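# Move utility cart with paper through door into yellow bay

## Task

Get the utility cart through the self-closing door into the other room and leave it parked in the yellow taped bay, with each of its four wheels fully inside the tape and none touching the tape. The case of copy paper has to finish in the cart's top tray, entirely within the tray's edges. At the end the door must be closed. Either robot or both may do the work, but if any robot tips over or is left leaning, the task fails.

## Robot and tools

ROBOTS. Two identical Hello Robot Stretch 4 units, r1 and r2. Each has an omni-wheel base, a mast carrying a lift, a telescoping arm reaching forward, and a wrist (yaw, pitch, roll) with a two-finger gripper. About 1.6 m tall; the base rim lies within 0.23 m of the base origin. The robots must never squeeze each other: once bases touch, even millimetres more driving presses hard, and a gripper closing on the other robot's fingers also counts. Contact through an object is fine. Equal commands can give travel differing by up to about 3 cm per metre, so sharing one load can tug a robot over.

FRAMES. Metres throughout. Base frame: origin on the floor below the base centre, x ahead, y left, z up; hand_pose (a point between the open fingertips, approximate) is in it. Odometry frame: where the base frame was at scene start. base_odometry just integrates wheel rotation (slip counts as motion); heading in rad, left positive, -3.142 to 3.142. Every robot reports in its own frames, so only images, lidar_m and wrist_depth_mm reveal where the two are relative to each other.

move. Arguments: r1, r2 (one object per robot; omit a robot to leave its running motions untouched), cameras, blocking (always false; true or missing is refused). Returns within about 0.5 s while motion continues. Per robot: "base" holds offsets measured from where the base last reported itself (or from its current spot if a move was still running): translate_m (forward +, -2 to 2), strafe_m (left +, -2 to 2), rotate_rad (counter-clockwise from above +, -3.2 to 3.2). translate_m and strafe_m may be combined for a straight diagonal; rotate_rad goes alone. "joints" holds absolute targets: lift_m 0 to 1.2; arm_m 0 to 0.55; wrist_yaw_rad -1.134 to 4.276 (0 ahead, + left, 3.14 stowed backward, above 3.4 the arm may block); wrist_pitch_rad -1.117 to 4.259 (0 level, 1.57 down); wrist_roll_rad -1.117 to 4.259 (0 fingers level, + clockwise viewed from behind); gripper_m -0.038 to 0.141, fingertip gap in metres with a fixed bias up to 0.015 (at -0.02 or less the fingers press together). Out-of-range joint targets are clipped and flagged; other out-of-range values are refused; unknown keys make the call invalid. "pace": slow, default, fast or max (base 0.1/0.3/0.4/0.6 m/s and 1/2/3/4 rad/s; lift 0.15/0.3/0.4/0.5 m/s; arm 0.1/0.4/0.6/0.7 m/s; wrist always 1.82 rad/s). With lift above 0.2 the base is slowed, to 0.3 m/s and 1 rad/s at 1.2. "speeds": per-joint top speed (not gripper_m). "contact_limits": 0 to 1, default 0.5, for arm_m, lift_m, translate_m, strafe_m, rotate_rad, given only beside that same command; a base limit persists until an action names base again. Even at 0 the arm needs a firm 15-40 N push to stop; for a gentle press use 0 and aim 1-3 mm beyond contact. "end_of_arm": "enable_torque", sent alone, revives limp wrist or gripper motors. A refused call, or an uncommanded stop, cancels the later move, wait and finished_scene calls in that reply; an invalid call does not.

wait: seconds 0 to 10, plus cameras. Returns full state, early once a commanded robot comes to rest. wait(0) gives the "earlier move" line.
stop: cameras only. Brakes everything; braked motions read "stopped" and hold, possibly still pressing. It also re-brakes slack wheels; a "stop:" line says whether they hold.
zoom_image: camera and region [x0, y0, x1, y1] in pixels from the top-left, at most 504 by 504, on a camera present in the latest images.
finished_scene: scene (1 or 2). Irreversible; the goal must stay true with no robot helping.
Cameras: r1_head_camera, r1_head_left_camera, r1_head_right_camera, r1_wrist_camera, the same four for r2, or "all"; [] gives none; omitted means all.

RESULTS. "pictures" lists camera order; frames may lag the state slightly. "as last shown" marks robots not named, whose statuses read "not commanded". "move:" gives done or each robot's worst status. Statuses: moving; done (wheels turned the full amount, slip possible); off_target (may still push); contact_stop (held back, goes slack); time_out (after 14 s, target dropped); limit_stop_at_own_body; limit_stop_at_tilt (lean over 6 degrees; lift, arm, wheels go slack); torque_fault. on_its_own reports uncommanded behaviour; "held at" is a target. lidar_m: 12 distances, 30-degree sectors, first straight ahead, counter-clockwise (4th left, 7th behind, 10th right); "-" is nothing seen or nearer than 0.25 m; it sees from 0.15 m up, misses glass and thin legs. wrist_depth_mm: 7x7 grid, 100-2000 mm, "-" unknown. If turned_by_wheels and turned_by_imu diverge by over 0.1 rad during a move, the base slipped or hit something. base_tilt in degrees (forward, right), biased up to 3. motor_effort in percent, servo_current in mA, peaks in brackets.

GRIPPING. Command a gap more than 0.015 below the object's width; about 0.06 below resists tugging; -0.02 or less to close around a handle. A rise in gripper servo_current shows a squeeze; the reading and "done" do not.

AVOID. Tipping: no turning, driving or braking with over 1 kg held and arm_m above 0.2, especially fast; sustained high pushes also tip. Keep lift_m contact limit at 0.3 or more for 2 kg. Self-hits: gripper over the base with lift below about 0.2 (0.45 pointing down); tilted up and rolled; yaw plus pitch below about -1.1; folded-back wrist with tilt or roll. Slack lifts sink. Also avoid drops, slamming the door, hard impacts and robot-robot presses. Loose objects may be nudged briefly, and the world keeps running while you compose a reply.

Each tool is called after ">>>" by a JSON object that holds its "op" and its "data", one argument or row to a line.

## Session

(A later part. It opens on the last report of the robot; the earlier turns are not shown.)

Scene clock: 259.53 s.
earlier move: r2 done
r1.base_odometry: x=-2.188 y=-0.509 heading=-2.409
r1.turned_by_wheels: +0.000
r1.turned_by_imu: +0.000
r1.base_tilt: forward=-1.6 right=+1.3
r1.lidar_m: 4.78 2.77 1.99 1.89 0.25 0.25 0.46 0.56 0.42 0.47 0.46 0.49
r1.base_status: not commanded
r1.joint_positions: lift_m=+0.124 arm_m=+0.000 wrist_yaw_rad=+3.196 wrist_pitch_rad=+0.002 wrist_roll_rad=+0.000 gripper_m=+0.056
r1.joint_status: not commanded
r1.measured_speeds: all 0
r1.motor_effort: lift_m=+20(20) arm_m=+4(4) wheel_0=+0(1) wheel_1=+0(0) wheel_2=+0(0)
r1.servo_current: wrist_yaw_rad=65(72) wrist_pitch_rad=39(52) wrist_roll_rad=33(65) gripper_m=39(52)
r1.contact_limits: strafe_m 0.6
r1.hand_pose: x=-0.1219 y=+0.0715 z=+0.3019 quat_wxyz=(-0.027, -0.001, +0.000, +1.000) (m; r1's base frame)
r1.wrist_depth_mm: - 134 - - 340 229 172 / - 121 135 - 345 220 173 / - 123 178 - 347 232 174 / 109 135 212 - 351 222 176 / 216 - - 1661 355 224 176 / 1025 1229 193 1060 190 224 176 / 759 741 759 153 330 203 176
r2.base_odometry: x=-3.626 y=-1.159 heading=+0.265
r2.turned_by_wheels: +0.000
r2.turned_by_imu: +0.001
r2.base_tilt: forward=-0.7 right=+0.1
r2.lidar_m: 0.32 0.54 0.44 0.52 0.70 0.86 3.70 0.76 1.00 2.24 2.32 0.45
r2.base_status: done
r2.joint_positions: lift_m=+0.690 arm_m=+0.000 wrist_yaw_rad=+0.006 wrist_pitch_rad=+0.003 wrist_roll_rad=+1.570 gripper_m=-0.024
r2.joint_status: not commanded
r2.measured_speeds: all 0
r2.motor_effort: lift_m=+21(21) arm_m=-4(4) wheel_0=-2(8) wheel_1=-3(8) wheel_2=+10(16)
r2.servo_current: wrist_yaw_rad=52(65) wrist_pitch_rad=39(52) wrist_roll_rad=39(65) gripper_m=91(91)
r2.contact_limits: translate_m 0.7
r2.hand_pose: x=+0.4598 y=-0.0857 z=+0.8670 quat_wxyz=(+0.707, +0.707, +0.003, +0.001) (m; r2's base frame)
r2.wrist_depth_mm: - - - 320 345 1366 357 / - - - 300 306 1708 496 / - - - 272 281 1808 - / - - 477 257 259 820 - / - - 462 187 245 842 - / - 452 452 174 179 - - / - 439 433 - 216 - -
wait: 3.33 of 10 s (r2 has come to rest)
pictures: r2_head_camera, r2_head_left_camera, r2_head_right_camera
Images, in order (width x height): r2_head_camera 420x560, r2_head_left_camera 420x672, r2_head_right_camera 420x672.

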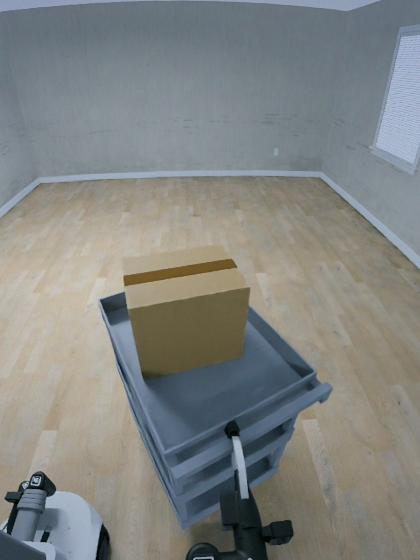

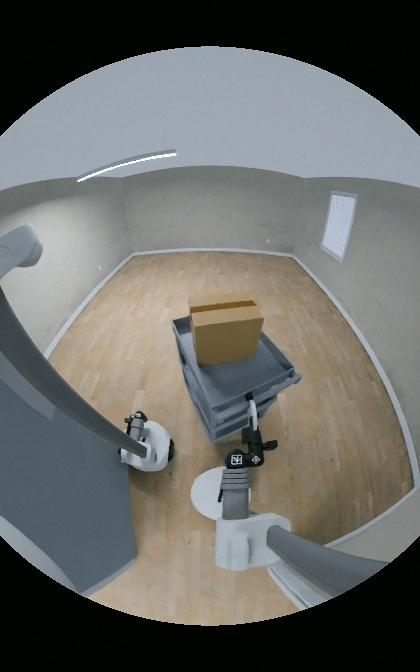

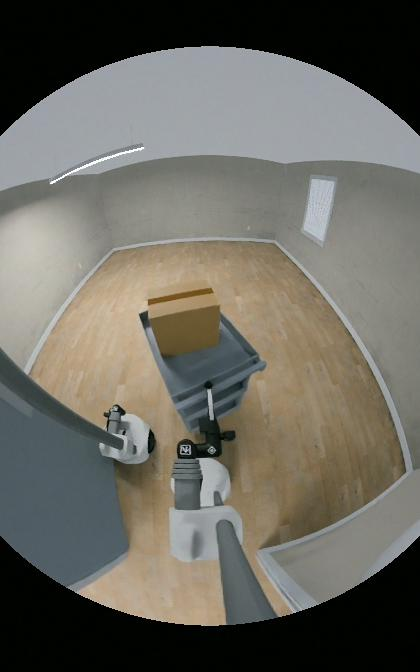

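>>> {"op": "move", "data": {
  "blocking": false,
  "r2": {"base":{"translate_m":0.5,"strafe_m":0.0},"pace":"slow","contact_limits":{"translate_m":0.7}},
  "cameras": []
}}

>>> {"op": "wait", "data": {
  "seconds": 10,
  "cameras": ["r2_head_camera"]
}}

>>> {"op": "move", "data": {
  "blocking": false,
  "r2": {"base":{"strafe_m":0.25,"translate_m":0.1},"pace":"slow","contact_limits":{"strafe_m":0.7}},
  "cameras": []
}}

>>> {"op": "wait", "data": {
  "seconds": 10,
  "cameras": ["r2_head_camera","r2_head_left_camera"]
}}

Scene clock: 275.43 s.
move: r2 moving
r1: as last shown
r1.lidar_m: 4.75 2.82 2.02 1.90 0.25 0.25 0.46 0.53 0.44 0.47 0.47 0.49
r1.servo_current: wrist_yaw_rad=52(52) wrist_pitch_rad=33(52) wrist_roll_rad=59(72) gripper_m=39(46)
r1.contact_limits: strafe_m 0.6
r1.wrist_depth_mm: - 134 - - 343 229 172 / - 121 135 - 343 220 173 / - 123 178 - 349 233 174 / 109 135 212 - 351 223 175 / 216 - - 1661 353 224 176 / 1008 1229 194 1025 191 225 176 / 750 750 750 153 330 202 176
r2.base_odometry: x=-3.614 y=-1.155 heading=+0.266
r2.turned_by_wheels: +0.000
r2.turned_by_imu: +0.001
r2.base_tilt: forward=-0.7 right=+0.1
r2.lidar_m: 0.34 0.54 0.42 0.48 0.70 0.88 3.74 0.80 1.01 2.23 2.34 0.48
r2.base_status: translate_m moving; strafe_m moving
r2.joint_positions: lift_m=+0.690 arm_m=+0.000 wrist_yaw_rad=+0.003 wrist_pitch_rad=+0.003 wrist_roll_rad=+1.570 gripper_m=-0.024
r2.joint_status: not commanded
r2.measured_speeds: translate_m=+0.049 strafe_m=+0.001 rotate_rad=+0.001 lift_m=+0.000 arm_m=+0.000 wrist_yaw_rad=-0.005 wrist_pitch_rad=+0.000 wrist_roll_rad=+0.000
r2.motor_effort: lift_m=+21(21) arm_m=-3(4) wheel_0=+12(12) wheel_1=+6(8) wheel_2=-12(12)
r2.servo_current: wrist_yaw_rad=52(59) wrist_pitch_rad=46(46) wrist_roll_rad=39(52) gripper_m=85(91)
r2.contact_limits: translate_m 0.7
r2.hand_pose: x=+0.4596 y=-0.0866 z=+0.8670 quat_wxyz=(+0.707, +0.707, +0.002, +0.000) (m; r2's base frame)
r2.wrist_depth_mm: - - - 332 355 368 370 / - - - 303 310 1661 484 / - - - 274 287 1808 - / - - 477 258 260 768 - / - - 462 187 241 842 - / - 449 185 172 179 - - / - 436 430 - 215 - -
pictures: none
No camera images: "cameras" was empty.

Scene clock: 281.23 s.
earlier move: r2 done
r1.base_odometry: x=-2.188 y=-0.509 heading=-2.409
r1.turned_by_wheels: +0.000
r1.turned_by_imu: +0.000
r1.base_tilt: forward=-1.6 right=+1.3
r1.lidar_m: 0.72 2.79 1.99 1.90 0.25 0.25 0.47 1.38 1.43 0.38 0.40 0.68
r1.base_status: not commanded
r1.joint_positions: lift_m=+0.124 arm_m=+0.000 wrist_yaw_rad=+3.196 wrist_pitch_rad=+0.002 wrist_roll_rad=+0.000 gripper_m=+0.056
r1.joint_status: not commanded
r1.measured_speeds: all 0
r1.motor_effort: lift_m=+20(20) arm_m=+4(4) wheel_0=+0(1) wheel_1=+0(0) wheel_2=+0(0)
r1.servo_current: wrist_yaw_rad=59(78) wrist_pitch_rad=39(52) wrist_roll_rad=33(72) gripper_m=46(52)
r1.contact_limits: strafe_m 0.6
r1.hand_pose: x=-0.1219 y=+0.0715 z=+0.3019 quat_wxyz=(-0.027, -0.001, +0.000, +1.000) (m; r1's base frame)
r1.wrist_depth_mm: - 135 - - 340 228 172 / - 121 135 - 345 220 173 / - 123 177 - 347 232 174 / 109 135 212 - 351 222 176 / 215 - - 1708 353 224 176 / 1008 1182 193 1042 191 225 176 / 750 759 759 153 330 202 176
r2.base_odometry: x=-3.144 y=-1.028 heading=+0.266
r2.turned_by_wheels: +0.000
r2.turned_by_imu: +0.000
r2.base_tilt: forward=-0.7 right=+0.1
r2.lidar_m: 0.31 0.33 2.63 0.38 0.36 0.99 - 1.22 1.69 2.24 2.30 0.48
r2.base_status: done
r2.joint_positions: lift_m=+0.690 arm_m=+0.000 wrist_yaw_rad=+0.000 wrist_pitch_rad=+0.003 wrist_roll_rad=+1.570 gripper_m=-0.024
r2.joint_status: not commanded
r2.measured_speeds: all 0
r2.motor_effort: lift_m=+21(21) arm_m=+4(4) wheel_0=+4(12) wheel_1=+7(9) wheel_2=-7(18)
r2.servo_current: wrist_yaw_rad=52(65) wrist_pitch_rad=39(52) wrist_roll_rad=46(65) gripper_m=85(98)
r2.contact_limits: translate_m 0.7
r2.hand_pose: x=+0.4592 y=-0.0875 z=+0.8670 quat_wxyz=(+0.707, +0.707, +0.001, -0.001) (m; r2's base frame)
r2.wrist_depth_mm: - - - - - 1661 1160 / - - - - - 1661 1160 / - - - 421 - 1537 1060 / - - - 247 370 1708 504 / - - - 189 271 1863 559 / - - 188 154 180 640 - / - 439 421 - 201 - -
wait: 5.80 of 10 s (r2 has come to rest)
pictures: r2_head_camera
Images, in order (width x height): r2_head_camera 420x560.

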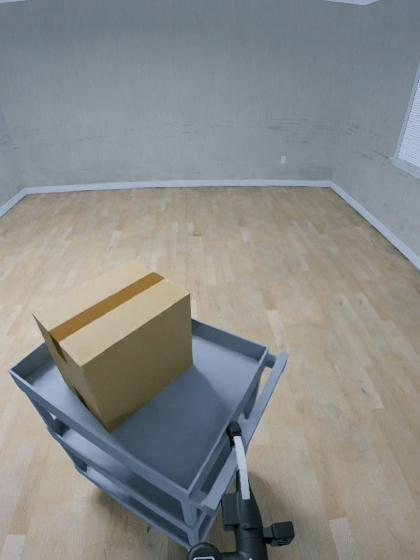

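Scene clock: 281.73 s.
move: r2 moving
r1: as last shown
r1.base_tilt: forward=-1.5 right=+1.3
r1.lidar_m: 0.72 2.80 2.00 1.87 0.25 0.25 0.45 1.40 1.41 0.39 0.37 0.66
r1.motor_effort: lift_m=+19(20) arm_m=+4(4) wheel_0=-1(1) wheel_1=+0(0) wheel_2=+0(0)
r1.servo_current: wrist_yaw_rad=52(59) wrist_pitch_rad=46(46) wrist_roll_rad=46(59) gripper_m=39(46)
r1.contact_limits: strafe_m 0.6
r1.wrist_depth_mm: - 135 - - 342 228 172 / - 121 135 - 343 220 173 / - 123 178 - 347 232 175 / 109 135 212 - 353 222 176 / 216 - - 1708 353 224 176 / 1008 1229 193 1060 191 225 176 / 750 759 750 153 329 202 176
r2.base_odometry: x=-3.142 y=-1.015 heading=+0.265
r2.turned_by_wheels: -0.001
r2.turned_by_imu: +0.000
r2.base_tilt: forward=-0.7 right=+0.1
r2.lidar_m: 0.30 0.36 2.64 0.40 0.38 0.93 - 1.24 1.70 2.24 2.32 0.53
r2.base_status: translate_m moving; strafe_m moving
r2.joint_positions: lift_m=+0.690 arm_m=+0.000 wrist_yaw_rad=+0.000 wrist_pitch_rad=+0.003 wrist_roll_rad=+1.570 gripper_m=-0.024
r2.joint_status: not commanded
r2.measured_speeds: translate_m=+0.018 strafe_m=+0.045 rotate_rad=+0.000 lift_m=+0.000 arm_m=+0.000 wrist_yaw_rad=+0.000 wrist_pitch_rad=+0.000 wrist_roll_rad=+0.000
r2.motor_effort: lift_m=+21(21) arm_m=+4(4) wheel_0=-7(7) wheel_1=+10(11) wheel_2=-10(10)
r2.servo_current: wrist_yaw_rad=46(46) wrist_pitch_rad=46(46) wrist_roll_rad=39(52) gripper_m=85(91)
r2.contact_limits: strafe_m 0.7
r2.hand_pose: x=+0.4592 y=-0.0875 z=+0.8670 quat_wxyz=(+0.707, +0.707, +0.001, -0.001) (m; r2's base frame)
r2.wrist_depth_mm: - - - - - 1618 1160 / - - - - - 1661 1182 / - - - 424 - 1576 1060 / - - - 248 368 1756 504 / - - - 189 270 1863 564 / - - 187 154 178 647 - / - 436 418 - 201 - -
pictures: none
No camera images: "cameras" was empty.

Scene clock: 285.20 s.
earlier move: r2 done
r1.base_odometry: x=-2.188 y=-0.509 heading=-2.409
r1.turned_by_wheels: +0.000
r1.turned_by_imu: +0.000
r1.base_tilt: forward=-1.6 right=+1.3
r1.lidar_m: 0.71 2.77 2.02 1.90 0.25 0.25 0.50 1.40 1.41 0.32 0.25 0.25
r1.base_status: not commanded
r1.joint_positions: lift_m=+0.124 arm_m=+0.000 wrist_yaw_rad=+3.196 wrist_pitch_rad=+0.002 wrist_roll_rad=+0.000 gripper_m=+0.056
r1.joint_status: not commanded
r1.measured_speeds: all 0
r1.motor_effort: lift_m=+20(20) arm_m=+4(4) wheel_0=+0(1) wheel_1=+0(0) wheel_2=+0(0)
r1.servo_current: wrist_yaw_rad=33(65) wrist_pitch_rad=39(52) wrist_roll_rad=59(65) gripper_m=46(46)
r1.contact_limits: strafe_m 0.6
r1.hand_pose: x=-0.1219 y=+0.0715 z=+0.3019 quat_wxyz=(-0.027, -0.001, +0.000, +1.000) (m; r1's base frame)
r1.wrist_depth_mm: - 135 - - 342 228 172 / - 121 135 - 343 220 173 / - 123 177 - 347 233 174 / 109 135 212 - 349 222 175 / 216 - - 1618 351 224 176 / 1042 1182 193 1060 192 224 176 / 750 750 750 153 330 203 176
r2.base_odometry: x=-3.113 y=-0.760 heading=+0.265
r2.turned_by_wheels: +0.000
r2.turned_by_imu: -0.001
r2.base_tilt: forward=-0.6 right=+0.1
r2.lidar_m: 0.31 0.40 2.38 0.32 0.25 0.25 - 1.44 1.81 2.48 2.57 0.50
r2.base_status: done
r2.joint_positions: lift_m=+0.690 arm_m=+0.000 wrist_yaw_rad=-0.005 wrist_pitch_rad=+0.003 wrist_roll_rad=+1.570 gripper_m=-0.024
r2.joint_status: not commanded
r2.measured_speeds: all 0
r2.motor_effort: lift_m=+21(21) arm_m=+4(4) wheel_0=-6(13) wheel_1=+3(11) wheel_2=-7(12)
r2.servo_current: wrist_yaw_rad=59(59) wrist_pitch_rad=46(52) wrist_roll_rad=46(65) gripper_m=85(91)
r2.contact_limits: strafe_m 0.7
r2.hand_pose: x=+0.4589 y=-0.0887 z=+0.8670 quat_wxyz=(+0.707, +0.707, +0.000, -0.003) (m; r2's base frame)
r2.wrist_depth_mm: - - - - - 1661 1182 / - - - 392 - 1576 1118 / - - - 368 424 1499 477 / - - - 229 315 1708 530 / - - - 186 258 1863 - / - 469 186 162 180 707 - / - 421 410 - 203 - -
wait: 3.47 of 10 s (r2 has come to rest)
pictures: r2_head_camera, r2_head_left_camera
Images, in order (width x height): r2_head_camera 420x560, r2_head_left_camera 420x672.

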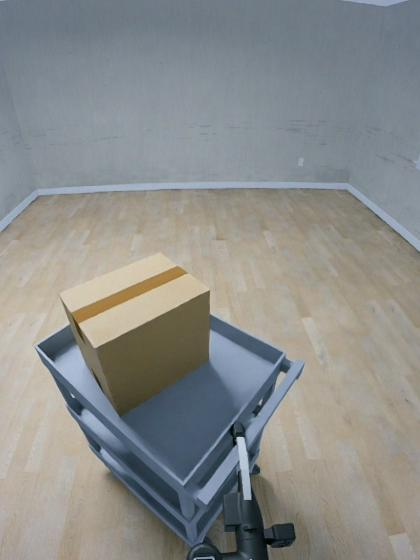

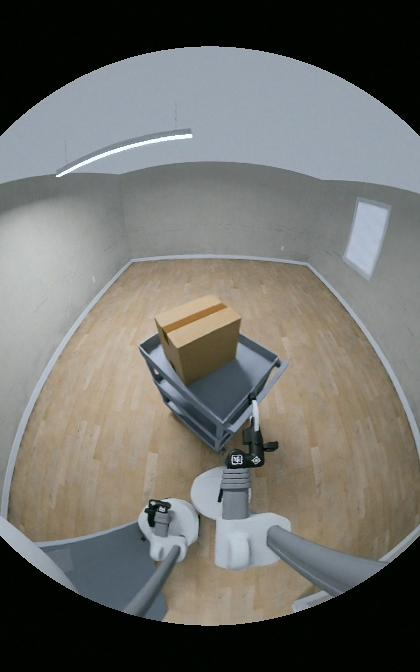

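>>> {"op": "move", "data": {
  "blocking": false,
  "r2": {"base":{"strafe_m":-0.12,"translate_m":0.15},"pace":"slow","contact_limits":{"strafe_m":0.7}},
  "cameras": []
}}

>>> {"op": "wait", "data": {
  "seconds": 5,
  "cameras": []
}}

>>> {"op": "move", "data": {
  "blocking": false,
  "r2": {"base":{"rotate_rad":0.8},"pace":"slow","contact_limits":{"rotate_rad":0.6}},
  "cameras": []
}}

>>> {"op": "wait", "data": {
  "seconds": 5,
  "cameras": ["r2_head_camera","r2_head_left_camera","r1_head_left_camera"]
}}

Scene clock: 298.53 s.
move: r2 moving
r1: as last shown
r1.lidar_m: 0.71 2.78 2.00 1.90 0.25 0.25 0.48 1.41 1.44 0.33 0.25 0.25
r1.motor_effort: lift_m=+19(20) arm_m=+4(4) wheel_0=+0(1) wheel_1=+0(0) wheel_2=+0(0)
r1.servo_current: wrist_yaw_rad=46(65) wrist_pitch_rad=39(52) wrist_roll_rad=59(59) gripper_m=39(46)
r1.contact_limits: strafe_m 0.6
r1.wrist_depth_mm: - 135 - - 342 229 172 / - 121 135 - 343 221 173 / - 123 177 - 349 233 174 / 109 136 212 - 351 222 176 / 216 - - 1661 353 224 176 / 991 1205 194 1042 191 224 177 / 750 750 759 153 329 202 176
r2.base_odometry: x=-3.100 y=-0.765 heading=+0.264
r2.turned_by_wheels: -0.001
r2.turned_by_imu: +0.000
r2.base_tilt: forward=-0.6 right=+0.1
r2.lidar_m: 0.29 0.39 2.41 0.35 0.25 0.26 1.36 1.45 1.85 2.47 2.56 0.51
r2.base_status: translate_m moving; strafe_m moving
r2.joint_positions: lift_m=+0.690 arm_m=+0.000 wrist_yaw_rad=-0.004 wrist_pitch_rad=+0.003 wrist_roll_rad=+1.570 gripper_m=-0.024
r2.joint_status: not commanded
r2.measured_speeds: translate_m=+0.041 strafe_m=-0.033 rotate_rad=+0.001 lift_m=+0.000 arm_m=+0.000 wrist_yaw_rad=+0.009 wrist_pitch_rad=+0.000 wrist_roll_rad=+0.000
r2.motor_effort: lift_m=+21(21) arm_m=+4(4) wheel_0=+6(10) wheel_1=-6(6) wheel_2=-10(11)
r2.servo_current: wrist_yaw_rad=59(59) wrist_pitch_rad=46(46) wrist_roll_rad=46(59) gripper_m=91(91)
r2.contact_limits: strafe_m 0.7
r2.hand_pose: x=+0.4589 y=-0.0886 z=+0.8670 quat_wxyz=(+0.707, +0.707, +0.000, -0.003) (m; r2's base frame)
r2.wrist_depth_mm: - - - - - 1708 1160 / - - - 394 - 1661 1160 / - - - 359 424 1464 436 / - - - 289 319 1708 530 / - - - 188 260 1863 - / - 477 186 162 180 699 - / - 424 415 - 203 - -
pictures: none
No camera images: "cameras" was empty.

Scene clock: 301.17 s.
earlier move: r2 done
r1.base_odometry: x=-2.188 y=-0.509 heading=-2.409
r1.turned_by_wheels: +0.000
r1.turned_by_imu: +0.000
r1.base_tilt: forward=-1.6 right=+1.2
r1.lidar_m: 0.82 2.78 2.01 1.91 0.25 0.25 0.49 1.39 1.45 2.82 0.41 0.40
r1.base_status: not commanded
r1.joint_positions: lift_m=+0.124 arm_m=+0.000 wrist_yaw_rad=+3.196 wrist_pitch_rad=+0.002 wrist_roll_rad=+0.000 gripper_m=+0.056
r1.joint_status: not commanded
r1.measured_speeds: all 0
r1.motor_effort: lift_m=+20(20) arm_m=+4(4) wheel_0=-1(1) wheel_1=+0(0) wheel_2=+0(0)
r1.servo_current: wrist_yaw_rad=59(85) wrist_pitch_rad=52(52) wrist_roll_rad=46(72) gripper_m=46(46)
r1.contact_limits: strafe_m 0.6
r1.hand_pose: x=-0.1219 y=+0.0715 z=+0.3019 quat_wxyz=(-0.027, -0.001, +0.000, +1.000) (m; r1's base frame)
r1.wrist_depth_mm: - 135 - - 342 229 172 / - 121 135 - 343 220 173 / - 123 178 - 351 234 174 / 109 135 211 - 351 222 175 / 216 - - 1618 355 224 176 / 1008 1205 194 1060 191 224 176 / 759 750 759 153 332 203 176
r2.base_odometry: x=-2.937 y=-0.837 heading=+0.266
r2.turned_by_wheels: +0.002
r2.turned_by_imu: +0.004
r2.base_tilt: forward=-0.6 right=+0.1
r2.lidar_m: 0.30 0.33 0.78 2.40 0.41 0.43 - 1.53 1.99 2.34 2.45 0.55
r2.base_status: done
r2.joint_positions: lift_m=+0.690 arm_m=+0.000 wrist_yaw_rad=+0.021 wrist_pitch_rad=+0.003 wrist_roll_rad=+1.570 gripper_m=-0.024
r2.joint_status: not commanded
r2.measured_speeds: all 0
r2.on_its_own: wrist_yaw_rad is at rest, and its servo_current (117 mA) is outside its rest range (0 to 104 mA)
r2.motor_effort: lift_m=+21(21) arm_m=+4(4) wheel_0=+13(17) wheel_1=+2(6) wheel_2=-1(13)
r2.servo_current: wrist_yaw_rad=117(137) wrist_pitch_rad=39(52) wrist_roll_rad=52(65) gripper_m=85(91)
r2.contact_limits: strafe_m 0.7
r2.hand_pose: x=+0.4610 y=-0.0814 z=+0.8670 quat_wxyz=(+0.707, +0.707, +0.009, +0.006) (m; r2's base frame)
r2.wrist_depth_mm: - - - - - 1661 1160 / - - - - - 1661 1160 / - - - 427 - 1661 1118 / - - - 342 - 1708 504 / - - - 200 296 1756 554 / - - - 158 181 647 - / - - 410 - 200 126 -
wait: 2.63 of 5 s (r2 has come to rest)
pictures: none
No camera images: "cameras" was empty.

Scene clock: 301.67 s.
move: r2 moving
r1: as last shown
r1.base_tilt: forward=-1.6 right=+1.3
r1.lidar_m: 0.85 2.81 1.99 1.90 0.25 0.25 0.45 1.37 1.44 2.81 0.39 0.41
r1.motor_effort: lift_m=+19(20) arm_m=+4(4) wheel_0=+0(1) wheel_1=+0(0) wheel_2=+0(0)
r1.servo_current: wrist_yaw_rad=65(65) wrist_pitch_rad=39(46) wrist_roll_rad=46(65) gripper_m=39(46)
r1.contact_limits: strafe_m 0.6
r1.wrist_depth_mm: - 135 - - 342 229 172 / - 121 135 - 345 220 173 / - 123 177 - 349 233 174 / 109 135 211 - 353 223 175 / 216 - - 1661 353 224 176 / 1042 1229 193 1042 191 224 176 / 750 759 759 153 329 204 176
r2.base_odometry: x=-2.937 y=-0.837 heading=+0.389
r2.turned_by_wheels: +0.123
r2.turned_by_imu: +0.120
r2.base_tilt: forward=-0.7 right=+0.1
r2.lidar_m: 0.30 0.36 2.44 2.38 0.42 0.46 1.51 1.56 2.32 2.37 2.56 0.51
r2.base_status: rotate_rad moving
r2.joint_positions: lift_m=+0.690 arm_m=+0.000 wrist_yaw_rad=-0.002 wrist_pitch_rad=+0.003 wrist_roll_rad=+1.570 gripper_m=-0.024
r2.joint_status: not commanded
r2.measured_speeds: translate_m=-0.002 strafe_m=+0.000 rotate_rad=+0.474 lift_m=+0.000 arm_m=+0.000 wrist_yaw_rad=-0.109 wrist_pitch_rad=+0.000 wrist_roll_rad=+0.000
r2.motor_effort: lift_m=+21(21) arm_m=+4(4) wheel_0=-9(17) wheel_1=-6(6) wheel_2=-13(13)
r2.servo_current: wrist_yaw_rad=52(130) wrist_pitch_rad=46(46) wrist_roll_rad=46(59) gripper_m=85(91)
r2.contact_limits: rotate_rad 0.6
r2.hand_pose: x=+0.4591 y=-0.0879 z=+0.8670 quat_wxyz=(+0.707, +0.707, +0.001, -0.002) (m; r2's base frame)
r2.wrist_depth_mm: - - - - - 1661 1138 / - - - - - 1661 1182 / - - - 424 - 1576 459 / - - - 244 359 1708 508 / - - - 187 267 1808 - / - - 186 157 180 668 - / - - 421 - 200 - -
pictures: none
No camera images: "cameras" was empty.

Scene clock: 303.27 s.
earlier move: r2 done
r1.base_odometry: x=-2.188 y=-0.509 heading=-2.409
r1.turned_by_wheels: +0.000
r1.turned_by_imu: +0.000
r1.base_tilt: forward=-1.6 right=+1.3
r1.lidar_m: 0.70 2.79 1.99 1.91 0.25 0.25 0.47 1.36 1.44 2.81 0.41 0.43
r1.base_status: not commanded
r1.joint_positions: lift_m=+0.124 arm_m=+0.000 wrist_yaw_rad=+3.196 wrist_pitch_rad=+0.002 wrist_roll_rad=+0.000 gripper_m=+0.056
r1.joint_status: not commanded
r1.measured_speeds: all 0
r1.motor_effort: lift_m=+19(20) arm_m=+4(4) wheel_0=+0(1) wheel_1=+0(0) wheel_2=+0(0)
r1.servo_current: wrist_yaw_rad=46(65) wrist_pitch_rad=46(46) wrist_roll_rad=46(65) gripper_m=46(46)
r1.contact_limits: strafe_m 0.6
r1.hand_pose: x=-0.1219 y=+0.0715 z=+0.3019 quat_wxyz=(-0.027, -0.001, +0.000, +1.000) (m; r1's base frame)
r1.wrist_depth_mm: - 135 - - 340 228 172 / - 121 135 - 342 220 173 / - 123 177 - 347 232 174 / 109 135 212 - 351 222 176 / 215 - - 1661 353 224 176 / 1008 1205 195 1060 191 224 176 / 759 750 750 153 330 202 177
r2.base_odometry: x=-2.937 y=-0.837 heading=+1.065
r2.turned_by_wheels: +0.676
r2.turned_by_imu: +0.616
r2.base_tilt: forward=-0.7 right=+0.1
r2.lidar_m: 0.37 2.41 0.51 0.40 0.51 1.53 1.64 2.35 2.35 2.63 4.34 0.39
r2.base_status: done
r2.joint_positions: lift_m=+0.690 arm_m=+0.000 wrist_yaw_rad=+0.001 wrist_pitch_rad=+0.003 wrist_roll_rad=+1.570 gripper_m=-0.024
r2.joint_status: not commanded
r2.measured_speeds: all 0
r2.motor_effort: lift_m=+21(21) arm_m=-4(4) wheel_0=-3(22) wheel_1=-5(12) wheel_2=+0(27)
r2.servo_current: wrist_yaw_rad=59(150) wrist_pitch_rad=46(52) wrist_roll_rad=52(59) gripper_m=78(91)
r2.contact_limits: rotate_rad 0.6
r2.hand_pose: x=+0.4594 y=-0.0871 z=+0.8670 quat_wxyz=(+0.707, +0.707, +0.002, -0.001) (m; r2's base frame)
r2.wrist_depth_mm: - - - 163 223 715 - / - 421 421 165 224 - - / - 439 436 167 227 831 - / - 466 455 169 229 820 - / - - 477 172 233 - - / - - 185 173 179 1618 512 / - - - - 238 1464 1182
wait: 1.60 of 5 s (r2 has come to rest)
pictures: r1_head_left_camera, r2_head_camera, r2_head_left_camera
Images, in order (width x height): r1_head_left_camera 420x672, r2_head_camera 420x560, r2_head_left_camera 420x672.

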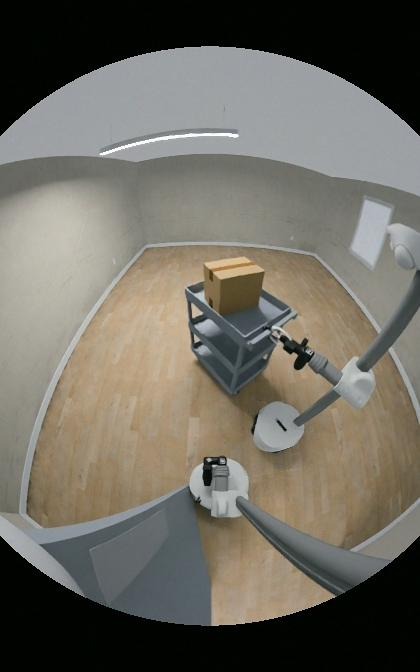

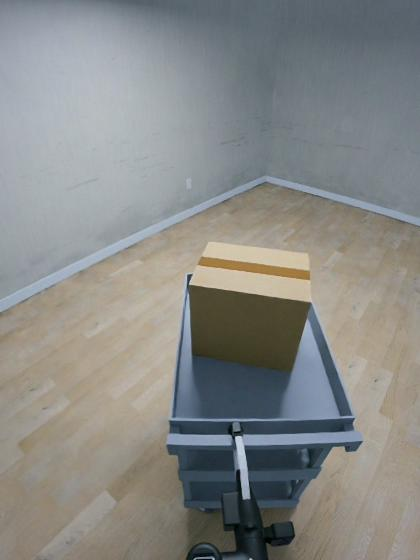

